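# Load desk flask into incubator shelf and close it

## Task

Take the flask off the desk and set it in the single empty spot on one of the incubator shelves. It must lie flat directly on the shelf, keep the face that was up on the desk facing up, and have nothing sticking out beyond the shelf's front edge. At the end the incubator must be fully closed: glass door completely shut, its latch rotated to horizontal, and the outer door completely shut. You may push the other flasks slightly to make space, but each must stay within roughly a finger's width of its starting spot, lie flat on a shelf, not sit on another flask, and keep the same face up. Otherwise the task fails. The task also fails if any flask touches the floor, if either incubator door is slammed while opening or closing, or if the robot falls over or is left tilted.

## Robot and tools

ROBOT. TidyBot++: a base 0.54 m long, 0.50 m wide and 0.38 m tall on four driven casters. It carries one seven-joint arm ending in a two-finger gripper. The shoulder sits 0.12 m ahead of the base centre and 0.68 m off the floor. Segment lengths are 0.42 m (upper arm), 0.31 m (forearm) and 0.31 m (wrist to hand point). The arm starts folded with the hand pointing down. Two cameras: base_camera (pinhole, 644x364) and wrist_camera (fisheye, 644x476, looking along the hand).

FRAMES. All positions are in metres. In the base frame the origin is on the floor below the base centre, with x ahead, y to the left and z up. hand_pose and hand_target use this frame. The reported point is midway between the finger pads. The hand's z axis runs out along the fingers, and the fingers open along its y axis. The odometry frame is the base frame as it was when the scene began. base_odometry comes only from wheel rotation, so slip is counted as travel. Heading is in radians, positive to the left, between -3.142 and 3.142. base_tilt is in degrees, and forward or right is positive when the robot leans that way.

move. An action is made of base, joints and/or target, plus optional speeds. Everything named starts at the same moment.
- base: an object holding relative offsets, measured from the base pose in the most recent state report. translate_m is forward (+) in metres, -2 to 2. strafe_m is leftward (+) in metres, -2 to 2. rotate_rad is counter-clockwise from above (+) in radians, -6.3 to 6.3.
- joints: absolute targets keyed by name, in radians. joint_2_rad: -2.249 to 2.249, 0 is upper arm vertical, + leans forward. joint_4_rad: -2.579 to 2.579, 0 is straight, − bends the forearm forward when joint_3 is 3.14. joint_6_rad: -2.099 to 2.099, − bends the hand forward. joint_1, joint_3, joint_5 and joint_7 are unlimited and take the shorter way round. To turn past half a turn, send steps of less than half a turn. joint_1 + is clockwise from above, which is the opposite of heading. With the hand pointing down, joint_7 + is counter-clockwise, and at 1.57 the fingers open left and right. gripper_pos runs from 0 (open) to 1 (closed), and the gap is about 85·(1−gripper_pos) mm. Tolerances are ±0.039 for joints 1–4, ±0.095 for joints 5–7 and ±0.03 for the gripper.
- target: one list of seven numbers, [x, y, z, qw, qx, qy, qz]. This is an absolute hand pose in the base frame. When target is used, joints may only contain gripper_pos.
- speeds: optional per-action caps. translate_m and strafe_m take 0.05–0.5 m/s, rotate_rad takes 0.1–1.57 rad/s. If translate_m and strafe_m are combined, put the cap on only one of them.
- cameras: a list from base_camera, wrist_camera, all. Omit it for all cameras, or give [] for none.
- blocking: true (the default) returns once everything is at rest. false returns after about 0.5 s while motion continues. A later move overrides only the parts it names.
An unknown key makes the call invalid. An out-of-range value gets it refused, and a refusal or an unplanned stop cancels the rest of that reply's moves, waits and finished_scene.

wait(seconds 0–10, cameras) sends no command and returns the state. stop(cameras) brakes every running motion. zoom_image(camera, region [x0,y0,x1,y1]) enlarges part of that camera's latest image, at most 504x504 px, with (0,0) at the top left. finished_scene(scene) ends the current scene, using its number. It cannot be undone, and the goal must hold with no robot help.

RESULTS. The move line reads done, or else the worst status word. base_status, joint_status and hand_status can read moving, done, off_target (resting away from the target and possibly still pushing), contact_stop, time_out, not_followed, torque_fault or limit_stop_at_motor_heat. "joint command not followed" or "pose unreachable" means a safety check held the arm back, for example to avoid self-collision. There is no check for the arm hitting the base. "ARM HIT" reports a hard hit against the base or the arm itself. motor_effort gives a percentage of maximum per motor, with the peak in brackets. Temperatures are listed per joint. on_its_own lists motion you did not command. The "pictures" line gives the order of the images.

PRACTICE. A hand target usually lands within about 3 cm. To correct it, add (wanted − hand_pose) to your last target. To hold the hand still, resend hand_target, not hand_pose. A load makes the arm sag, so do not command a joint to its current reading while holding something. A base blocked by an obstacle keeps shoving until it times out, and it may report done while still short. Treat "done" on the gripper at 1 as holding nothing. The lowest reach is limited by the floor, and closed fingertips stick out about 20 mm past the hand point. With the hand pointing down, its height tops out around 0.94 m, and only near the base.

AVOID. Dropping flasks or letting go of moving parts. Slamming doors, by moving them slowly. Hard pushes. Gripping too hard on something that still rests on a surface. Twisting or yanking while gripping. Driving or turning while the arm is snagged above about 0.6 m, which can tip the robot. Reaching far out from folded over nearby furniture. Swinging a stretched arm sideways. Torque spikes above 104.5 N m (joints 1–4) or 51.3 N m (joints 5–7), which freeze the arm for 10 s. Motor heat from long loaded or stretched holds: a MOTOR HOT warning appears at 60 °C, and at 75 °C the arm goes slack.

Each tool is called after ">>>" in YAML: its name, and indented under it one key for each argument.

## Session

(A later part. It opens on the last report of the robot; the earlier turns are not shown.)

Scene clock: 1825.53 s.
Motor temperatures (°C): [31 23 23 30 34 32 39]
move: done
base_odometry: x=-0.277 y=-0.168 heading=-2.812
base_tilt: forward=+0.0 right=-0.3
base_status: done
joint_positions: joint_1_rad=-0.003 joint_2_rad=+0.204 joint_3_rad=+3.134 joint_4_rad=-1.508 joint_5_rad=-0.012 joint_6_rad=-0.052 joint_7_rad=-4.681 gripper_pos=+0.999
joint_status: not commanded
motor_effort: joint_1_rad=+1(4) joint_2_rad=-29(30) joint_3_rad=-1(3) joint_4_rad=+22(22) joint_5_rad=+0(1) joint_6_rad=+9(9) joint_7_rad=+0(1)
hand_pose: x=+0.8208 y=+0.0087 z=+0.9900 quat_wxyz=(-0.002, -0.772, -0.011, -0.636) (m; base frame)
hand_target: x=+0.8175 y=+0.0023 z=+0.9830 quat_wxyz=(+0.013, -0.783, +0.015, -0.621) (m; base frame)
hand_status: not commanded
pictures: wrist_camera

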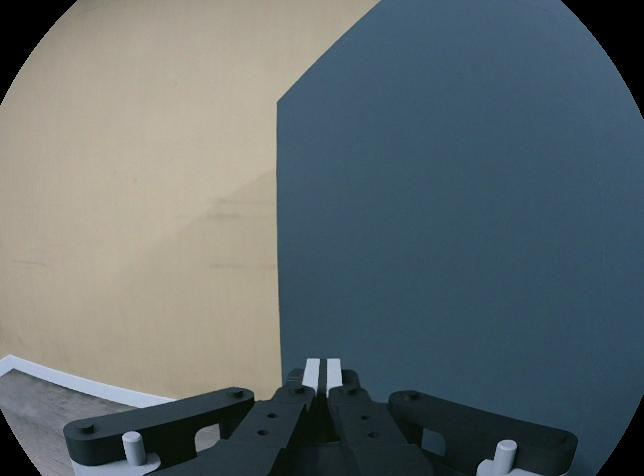

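>>> move:
  base: {"strafe_m": -0.1, "translate_m": 0.02}
  speeds: {"strafe_m": 0.06}
  cameras: ["wrist_camera"]

>>> move:
  base: {"strafe_m": -0.1, "translate_m": 0.03}
  speeds: {"strafe_m": 0.06}
  cameras: ["wrist_camera"]

Scene clock: 1841.67 s.
Motor temperatures (°C): [31 23 23 30 34 32 39]
move: done
base_odometry: x=-0.329 y=-0.080 heading=-2.812
base_tilt: forward=+0.1 right=-0.3
base_status: done
joint_positions: joint_1_rad=-0.003 joint_2_rad=+0.204 joint_3_rad=+3.133 joint_4_rad=-1.508 joint_5_rad=-0.012 joint_6_rad=-0.052 joint_7_rad=-4.681 gripper_pos=+0.999
joint_status: not commanded
motor_effort: joint_1_rad=-1(4) joint_2_rad=-29(31) joint_3_rad=-1(4) joint_4_rad=+22(23) joint_5_rad=+0(1) joint_6_rad=+9(9) joint_7_rad=+1(1)
hand_pose: x=+0.8208 y=+0.0086 z=+0.9900 quat_wxyz=(-0.002, -0.772, -0.011, -0.636) (m; base frame)
hand_target: x=+0.8175 y=+0.0023 z=+0.9830 quat_wxyz=(+0.013, -0.783, +0.015, -0.621) (m; base frame)
hand_status: not commanded
pictures: wrist_camera

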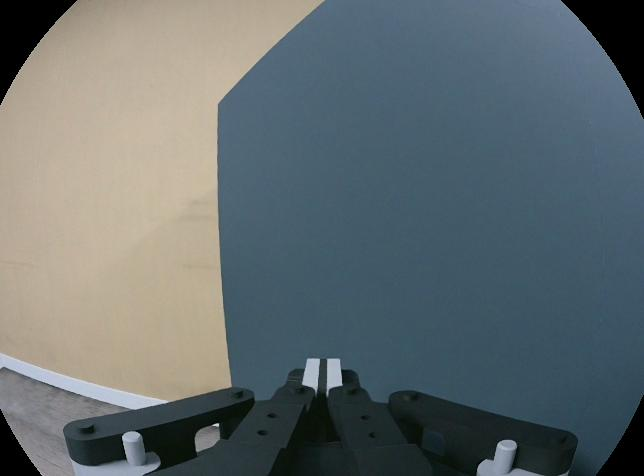

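Scene clock: 1843.90 s.
Motor temperatures (°C): [31 23 23 30 34 32 39]
move: done
base_odometry: x=-0.389 y=+0.005 heading=-2.812
base_tilt: forward=+0.0 right=-0.3
base_status: done
joint_positions: joint_1_rad=-0.002 joint_2_rad=+0.204 joint_3_rad=+3.133 joint_4_rad=-1.508 joint_5_rad=-0.012 joint_6_rad=-0.052 joint_7_rad=-4.681 gripper_pos=+0.999
joint_status: not commanded
motor_effort: joint_1_rad=-1(4) joint_2_rad=-29(30) joint_3_rad=-1(3) joint_4_rad=+21(22) joint_5_rad=+0(1) joint_6_rad=+9(9) joint_7_rad=+1(1)
hand_pose: x=+0.8207 y=+0.0083 z=+0.9900 quat_wxyz=(-0.002, -0.772, -0.011, -0.636) (m; base frame)
hand_target: x=+0.8175 y=+0.0023 z=+0.9830 quat_wxyz=(+0.013, -0.783, +0.015, -0.621) (m; base frame)
hand_status: not commanded
pictures: wrist_camera

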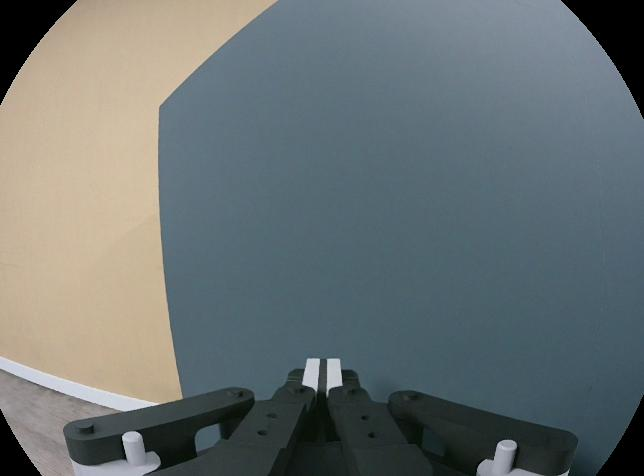

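>>> move:
  base: {"strafe_m": -0.1, "translate_m": 0.04}
  speeds: {"strafe_m": 0.06}
  cameras: ["wrist_camera"]

>>> move:
  base: {"strafe_m": -0.1, "translate_m": 0.05}
  speeds: {"strafe_m": 0.06}
  cameras: ["wrist_camera"]

Scene clock: 1852.73 s.
Motor temperatures (°C): [31 23 23 30 34 32 39]
move: done
base_odometry: x=-0.460 y=+0.087 heading=-2.812
base_tilt: forward=+0.1 right=-0.3
base_status: done
joint_positions: joint_1_rad=-0.026 joint_2_rad=+0.212 joint_3_rad=+3.126 joint_4_rad=-1.501 joint_5_rad=-0.012 joint_6_rad=-0.053 joint_7_rad=-4.681 gripper_pos=+0.999
joint_status: not commanded
motor_effort: joint_1_rad=+4(9) joint_2_rad=-32(35) joint_3_rad=+2(7) joint_4_rad=+20(22) joint_5_rad=+0(1) joint_6_rad=+8(9) joint_7_rad=+0(1)
hand_pose: x=+0.8234 y=+0.0295 z=+0.9884 quat_wxyz=(+0.009, -0.772, -0.022, -0.635) (m; base frame)
hand_target: x=+0.8175 y=+0.0023 z=+0.9830 quat_wxyz=(+0.013, -0.783, +0.015, -0.621) (m; base frame)
hand_status: not commanded
pictures: wrist_camera

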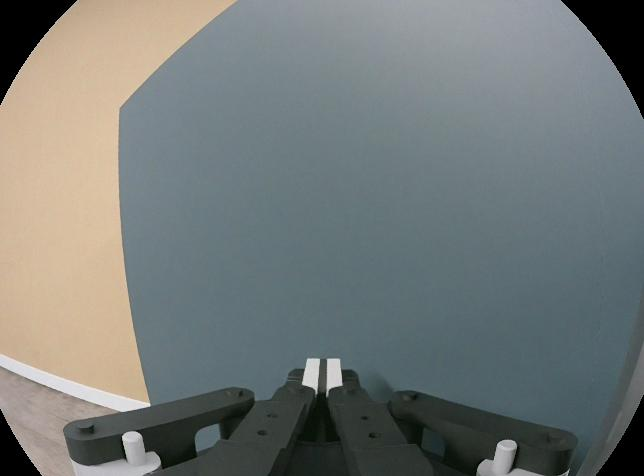

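Scene clock: 1855.07 s.
Motor temperatures (°C): [31 23 23 30 34 32 39]
move: done
base_odometry: x=-0.539 y=+0.166 heading=-2.812
base_tilt: forward=+0.1 right=-0.3
base_status: done
joint_positions: joint_1_rad=-0.064 joint_2_rad=+0.218 joint_3_rad=+3.091 joint_4_rad=-1.494 joint_5_rad=-0.012 joint_6_rad=-0.055 joint_7_rad=-4.681 gripper_pos=+0.999
joint_status: not commanded
motor_effort: joint_1_rad=+12(14) joint_2_rad=-34(36) joint_3_rad=+11(12) joint_4_rad=+18(22) joint_5_rad=+0(1) joint_6_rad=+6(9) joint_7_rad=+0(1)
hand_pose: x=+0.8215 y=+0.0781 z=+0.9887 quat_wxyz=(+0.035, -0.771, -0.048, -0.634) (m; base frame)
hand_target: x=+0.8175 y=+0.0023 z=+0.9830 quat_wxyz=(+0.013, -0.783, +0.015, -0.621) (m; base frame)
hand_status: not commanded
pictures: wrist_camera

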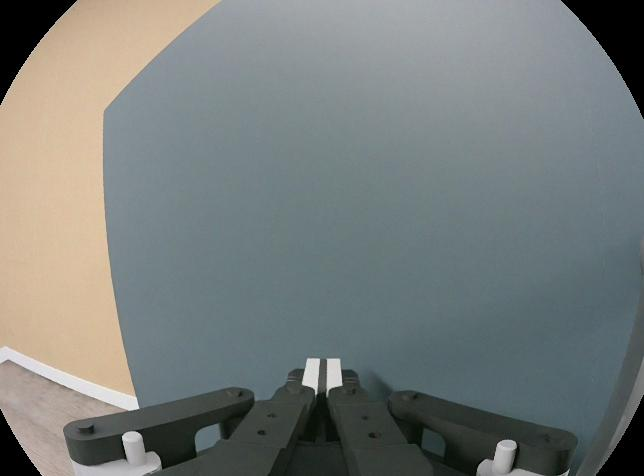

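>>> move:
  base: {"translate_m": 0.08, "strafe_m": -0.02}
  speeds: {"translate_m": 0.06}
  cameras: ["wrist_camera"]

Scene clock: 1860.93 s.
Motor temperatures (°C): [31 23 23 30 34 32 39]
move: done
base_odometry: x=-0.622 y=+0.159 heading=-2.812
base_tilt: forward=+0.1 right=-0.3
base_status: done
joint_positions: joint_1_rad=-0.014 joint_2_rad=+0.213 joint_3_rad=+3.117 joint_4_rad=-1.497 joint_5_rad=-0.012 joint_6_rad=-0.059 joint_7_rad=-4.682 gripper_pos=+0.999
joint_status: not commanded
motor_effort: joint_1_rad=+0(10) joint_2_rad=-29(34) joint_3_rad=-1(8) joint_4_rad=+22(23) joint_5_rad=+0(1) joint_6_rad=+9(10) joint_7_rad=+0(1)
hand_pose: x=+0.8238 y=+0.0268 z=+0.9882 quat_wxyz=(+0.009, -0.773, -0.020, -0.634) (m; base frame)
hand_target: x=+0.8175 y=+0.0023 z=+0.9830 quat_wxyz=(+0.013, -0.783, +0.015, -0.621) (m; base frame)
hand_status: not commanded
pictures: wrist_camera

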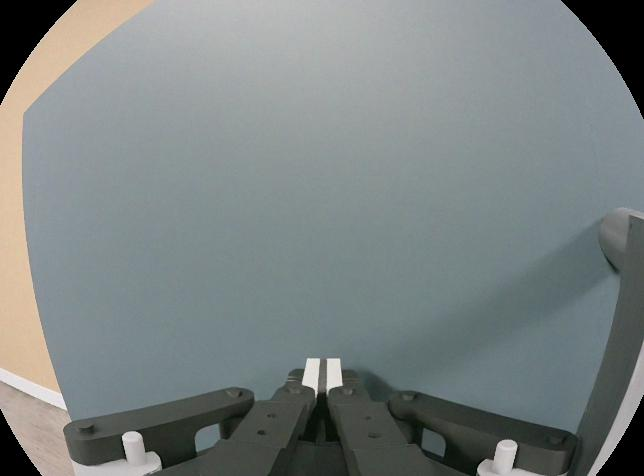

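>>> move:
  base: {"translate_m": 0.08}
  speeds: {"translate_m": 0.06}
  cameras: ["wrist_camera"]

>>> move:
  base: {"translate_m": 0.08, "strafe_m": -0.02}
  speeds: {"translate_m": 0.06}
  cameras: ["wrist_camera"]

Scene clock: 1867.70 s.
Motor temperatures (°C): [31 23 23 30 34 32 39]
move: done
base_odometry: x=-0.697 y=+0.133 heading=-2.812
base_tilt: forward=+0.0 right=-0.3
base_status: done
joint_positions: joint_1_rad=-0.013 joint_2_rad=+0.208 joint_3_rad=+3.119 joint_4_rad=-1.498 joint_5_rad=-0.012 joint_6_rad=-0.060 joint_7_rad=-4.682 gripper_pos=+0.999
joint_status: not commanded
motor_effort: joint_1_rad=+0(3) joint_2_rad=-30(32) joint_3_rad=-1(2) joint_4_rad=+22(25) joint_5_rad=+0(1) joint_6_rad=+9(11) joint_7_rad=+0(1)
hand_pose: x=+0.8220 y=+0.0247 z=+0.9906 quat_wxyz=(+0.007, -0.773, -0.019, -0.635) (m; base frame)
hand_target: x=+0.8175 y=+0.0023 z=+0.9830 quat_wxyz=(+0.013, -0.783, +0.015, -0.621) (m; base frame)
hand_status: not commanded
pictures: wrist_camera

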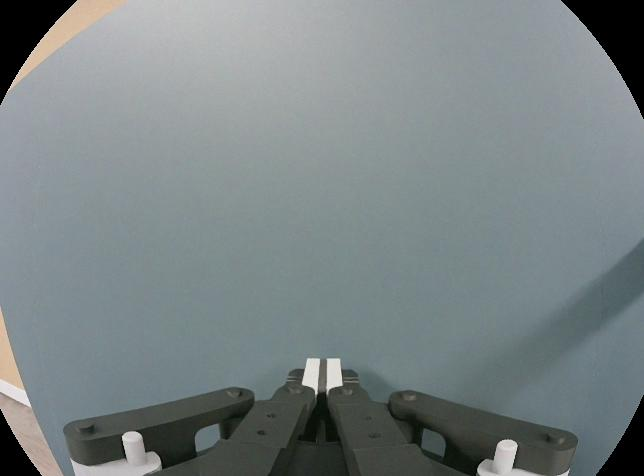

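Scene clock: 1869.57 s.
Motor temperatures (°C): [31 23 23 30 34 32 39]
move: done
base_odometry: x=-0.780 y=+0.126 heading=-2.812
base_tilt: forward=+0.1 right=-0.3
base_status: done
joint_positions: joint_1_rad=-0.012 joint_2_rad=+0.204 joint_3_rad=+3.120 joint_4_rad=-1.499 joint_5_rad=-0.012 joint_6_rad=-0.062 joint_7_rad=-4.682 gripper_pos=+0.999
joint_status: not commanded
motor_effort: joint_1_rad=-1(2) joint_2_rad=-30(32) joint_3_rad=-1(2) joint_4_rad=+23(25) joint_5_rad=+0(1) joint_6_rad=+9(12) joint_7_rad=+1(1)
hand_pose: x=+0.8207 y=+0.0233 z=+0.9919 quat_wxyz=(+0.007, -0.772, -0.019, -0.635) (m; base frame)
hand_target: x=+0.8175 y=+0.0023 z=+0.9830 quat_wxyz=(+0.013, -0.783, +0.015, -0.621) (m; base frame)
hand_status: not commanded
pictures: wrist_camera

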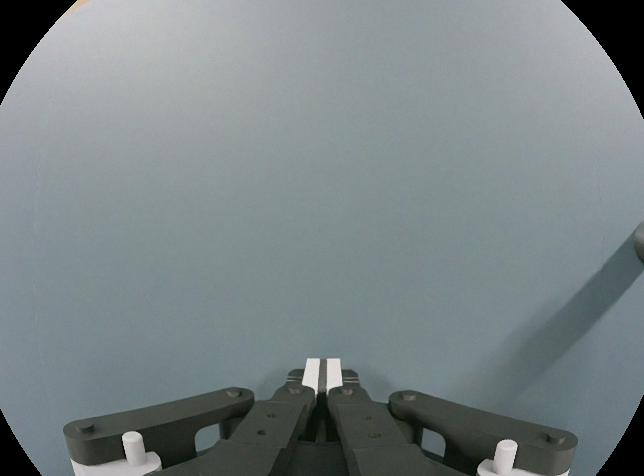

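>>> move:
  base: {"translate_m": 0.05}
  speeds: {"translate_m": 0.05}
  cameras: ["wrist_camera"]

>>> move:
  base: {"translate_m": 0.04}
  speeds: {"translate_m": 0.05}
  cameras: ["wrist_camera"]

>>> move:
  base: {"translate_m": 0.03}
  speeds: {"translate_m": 0.05}
  cameras: ["wrist_camera"]

Scene clock: 1879.70 s.
Motor temperatures (°C): [31 23 23 30 34 32 39]
move: done
base_odometry: x=-0.827 y=+0.110 heading=-2.812
base_tilt: forward=+0.0 right=-0.3
base_status: done
joint_positions: joint_1_rad=-0.011 joint_2_rad=+0.203 joint_3_rad=+3.120 joint_4_rad=-1.500 joint_5_rad=-0.012 joint_6_rad=-0.063 joint_7_rad=-4.682 gripper_pos=+0.999
joint_status: not commanded
motor_effort: joint_1_rad=+0(1) joint_2_rad=-29(32) joint_3_rad=-1(3) joint_4_rad=+22(25) joint_5_rad=+0(1) joint_6_rad=+9(11) joint_7_rad=+1(1)
hand_pose: x=+0.8203 y=+0.0225 z=+0.9917 quat_wxyz=(+0.006, -0.773, -0.018, -0.635) (m; base frame)
hand_target: x=+0.8175 y=+0.0023 z=+0.9830 quat_wxyz=(+0.013, -0.783, +0.015, -0.621) (m; base frame)
hand_status: not commanded
pictures: wrist_camera

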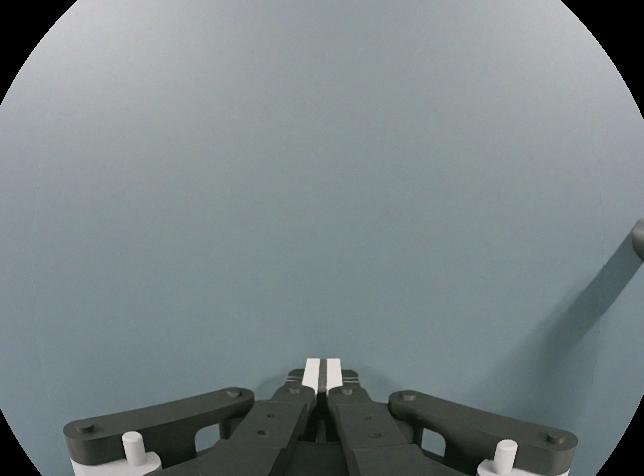

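Scene clock: 1881.03 s.
Motor temperatures (°C): [31 23 23 30 34 32 39]
move: done
base_odometry: x=-0.865 y=+0.097 heading=-2.812
base_tilt: forward=+0.1 right=-0.4
base_status: done
joint_positions: joint_1_rad=-0.010 joint_2_rad=+0.167 joint_3_rad=+3.121 joint_4_rad=-1.525 joint_5_rad=-0.012 joint_6_rad=-0.092 joint_7_rad=-4.682 gripper_pos=+0.999
joint_status: not commanded
motor_effort: joint_1_rad=+0(1) joint_2_rad=-21(30) joint_3_rad=-1(2) joint_4_rad=+25(29) joint_5_rad=+1(1) joint_6_rad=+12(15) joint_7_rad=+1(1)
hand_pose: x=+0.8045 y=+0.0218 z=+0.9932 quat_wxyz=(+0.006, -0.778, -0.018, -0.628) (m; base frame)
hand_target: x=+0.8175 y=+0.0023 z=+0.9830 quat_wxyz=(+0.013, -0.783, +0.015, -0.621) (m; base frame)
hand_status: not commanded
pictures: wrist_camera

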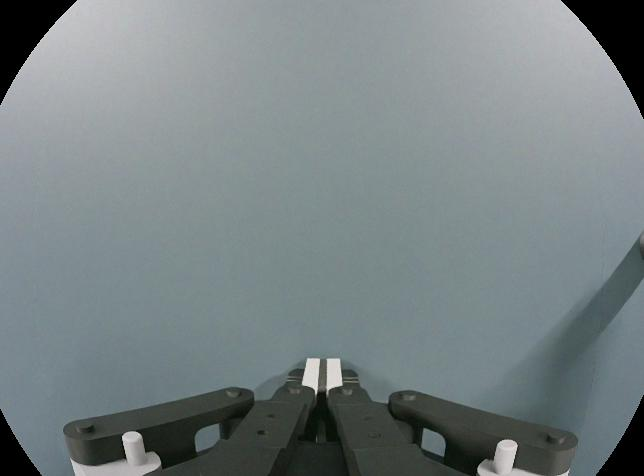

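Scene clock: 1882.17 s.
Motor temperatures (°C): [31 23 23 30 34 32 39]
move: done
base_odometry: x=-0.893 y=+0.088 heading=-2.812
base_tilt: forward=+0.0 right=-0.3
base_status: done
joint_positions: joint_1_rad=-0.010 joint_2_rad=+0.103 joint_3_rad=+3.121 joint_4_rad=-1.568 joint_5_rad=-0.012 joint_6_rad=-0.145 joint_7_rad=-4.682 gripper_pos=+0.999
joint_status: not commanded
motor_effort: joint_1_rad=+1(3) joint_2_rad=-7(21) joint_3_rad=+2(3) joint_4_rad=+33(36) joint_5_rad=+0(1) joint_6_rad=+21(24) joint_7_rad=+1(1)
hand_pose: x=+0.7763 y=+0.0217 z=+0.9934 quat_wxyz=(+0.006, -0.788, -0.019, -0.615) (m; base frame)
hand_target: x=+0.8175 y=+0.0023 z=+0.9830 quat_wxyz=(+0.013, -0.783, +0.015, -0.621) (m; base frame)
hand_status: not commanded
pictures: wrist_camera

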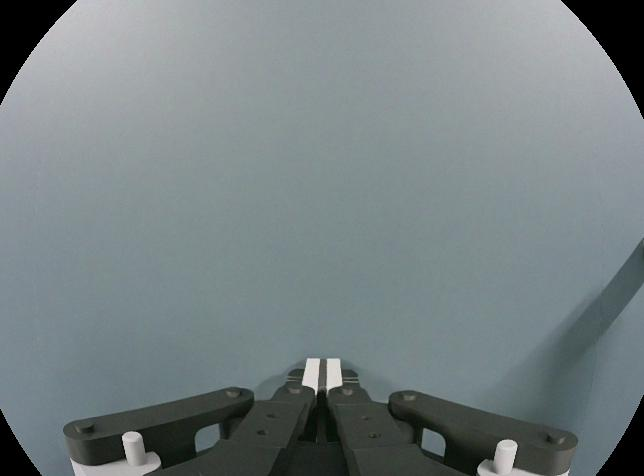

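>>> move:
  base: {"translate_m": 0.015}
  speeds: {"translate_m": 0.05}
  cameras: []

>>> move:
  base: {"translate_m": -0.3}
  speeds: {"translate_m": 0.15}
  cameras: ["wrist_camera"]

>>> move:
  base: {"strafe_m": -0.55}
  speeds: {"strafe_m": 0.3}
  cameras: ["wrist_camera"]

Scene clock: 1889.07 s.
Motor temperatures (°C): [31 23 23 30 34 32 39]
move: done
base_odometry: x=-0.906 y=+0.083 heading=-2.812
base_tilt: forward=-0.1 right=-0.3
base_status: done
joint_positions: joint_1_rad=-0.010 joint_2_rad=+0.072 joint_3_rad=+3.121 joint_4_rad=-1.587 joint_5_rad=-0.012 joint_6_rad=-0.173 joint_7_rad=-4.682 gripper_pos=+0.999
joint_status: not commanded
motor_effort: joint_1_rad=+2(4) joint_2_rad=-1(9) joint_3_rad=+3(4) joint_4_rad=+36(40) joint_5_rad=+1(1) joint_6_rad=+24(28) joint_7_rad=+1(1)
hand_pose: x=+0.7627 y=+0.0216 z=+0.9935 quat_wxyz=(+0.005, -0.793, -0.020, -0.609) (m; base frame)
hand_target: x=+0.8175 y=+0.0023 z=+0.9830 quat_wxyz=(+0.013, -0.783, +0.015, -0.621) (m; base frame)
hand_status: not commanded
pictures: none
No camera images: "cameras" was empty.

Scene clock: 1891.73 s.
Motor temperatures (°C): [31 23 23 30 34 32 39]
move: done
base_odometry: x=-0.622 y=+0.181 heading=-2.812
base_tilt: forward=+0.1 right=-0.3
base_status: done
joint_positions: joint_1_rad=-0.009 joint_2_rad=+0.207 joint_3_rad=+3.122 joint_4_rad=-1.507 joint_5_rad=-0.012 joint_6_rad=-0.106 joint_7_rad=-4.682 gripper_pos=+0.999
joint_status: not commanded
motor_effort: joint_1_rad=-1(2) joint_2_rad=-29(32) joint_3_rad=-1(3) joint_4_rad=+22(34) joint_5_rad=+0(1) joint_6_rad=+9(23) joint_7_rad=+0(1)
hand_pose: x=+0.8178 y=+0.0201 z=+0.9722 quat_wxyz=(+0.005, -0.789, -0.017, -0.614) (m; base frame)
hand_target: x=+0.8175 y=+0.0023 z=+0.9830 quat_wxyz=(+0.013, -0.783, +0.015, -0.621) (m; base frame)
hand_status: not commanded
pictures: wrist_camera

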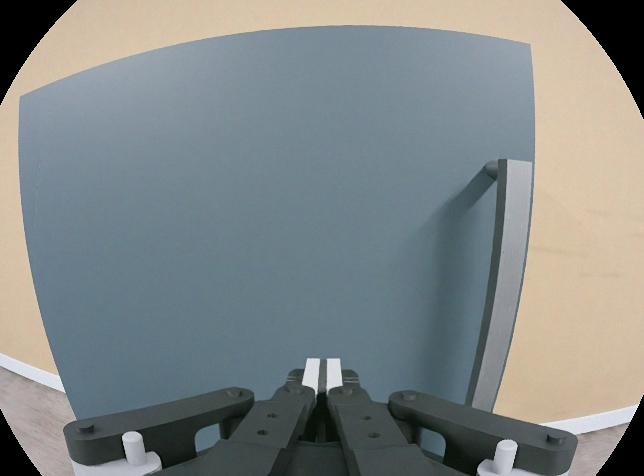

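Scene clock: 1894.50 s.
Motor temperatures (°C): [31 23 23 30 34 32 39]
move: done
base_odometry: x=-0.800 y=+0.701 heading=-2.812
base_tilt: forward=+0.1 right=-0.3
base_status: done
joint_positions: joint_1_rad=-0.001 joint_2_rad=+0.207 joint_3_rad=+3.128 joint_4_rad=-1.507 joint_5_rad=-0.012 joint_6_rad=-0.106 joint_7_rad=-4.682 gripper_pos=+0.999
joint_status: not commanded
motor_effort: joint_1_rad=-1(3) joint_2_rad=-29(30) joint_3_rad=-1(3) joint_4_rad=+22(23) joint_5_rad=+0(1) joint_6_rad=+9(9) joint_7_rad=+0(1)
hand_pose: x=+0.8180 y=+0.0108 z=+0.9722 quat_wxyz=(+0.000, -0.789, -0.012, -0.614) (m; base frame)
hand_target: x=+0.8175 y=+0.0023 z=+0.9830 quat_wxyz=(+0.013, -0.783, +0.015, -0.621) (m; base frame)
hand_status: not commanded
pictures: wrist_camera

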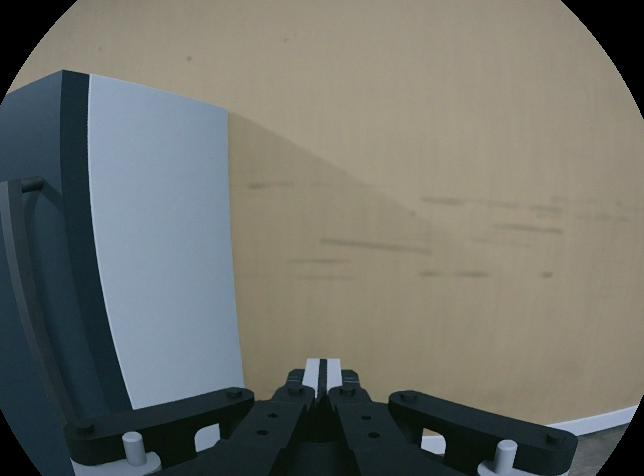

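>>> finished_scene:
  scene: 2

The scene is finished: the task was done.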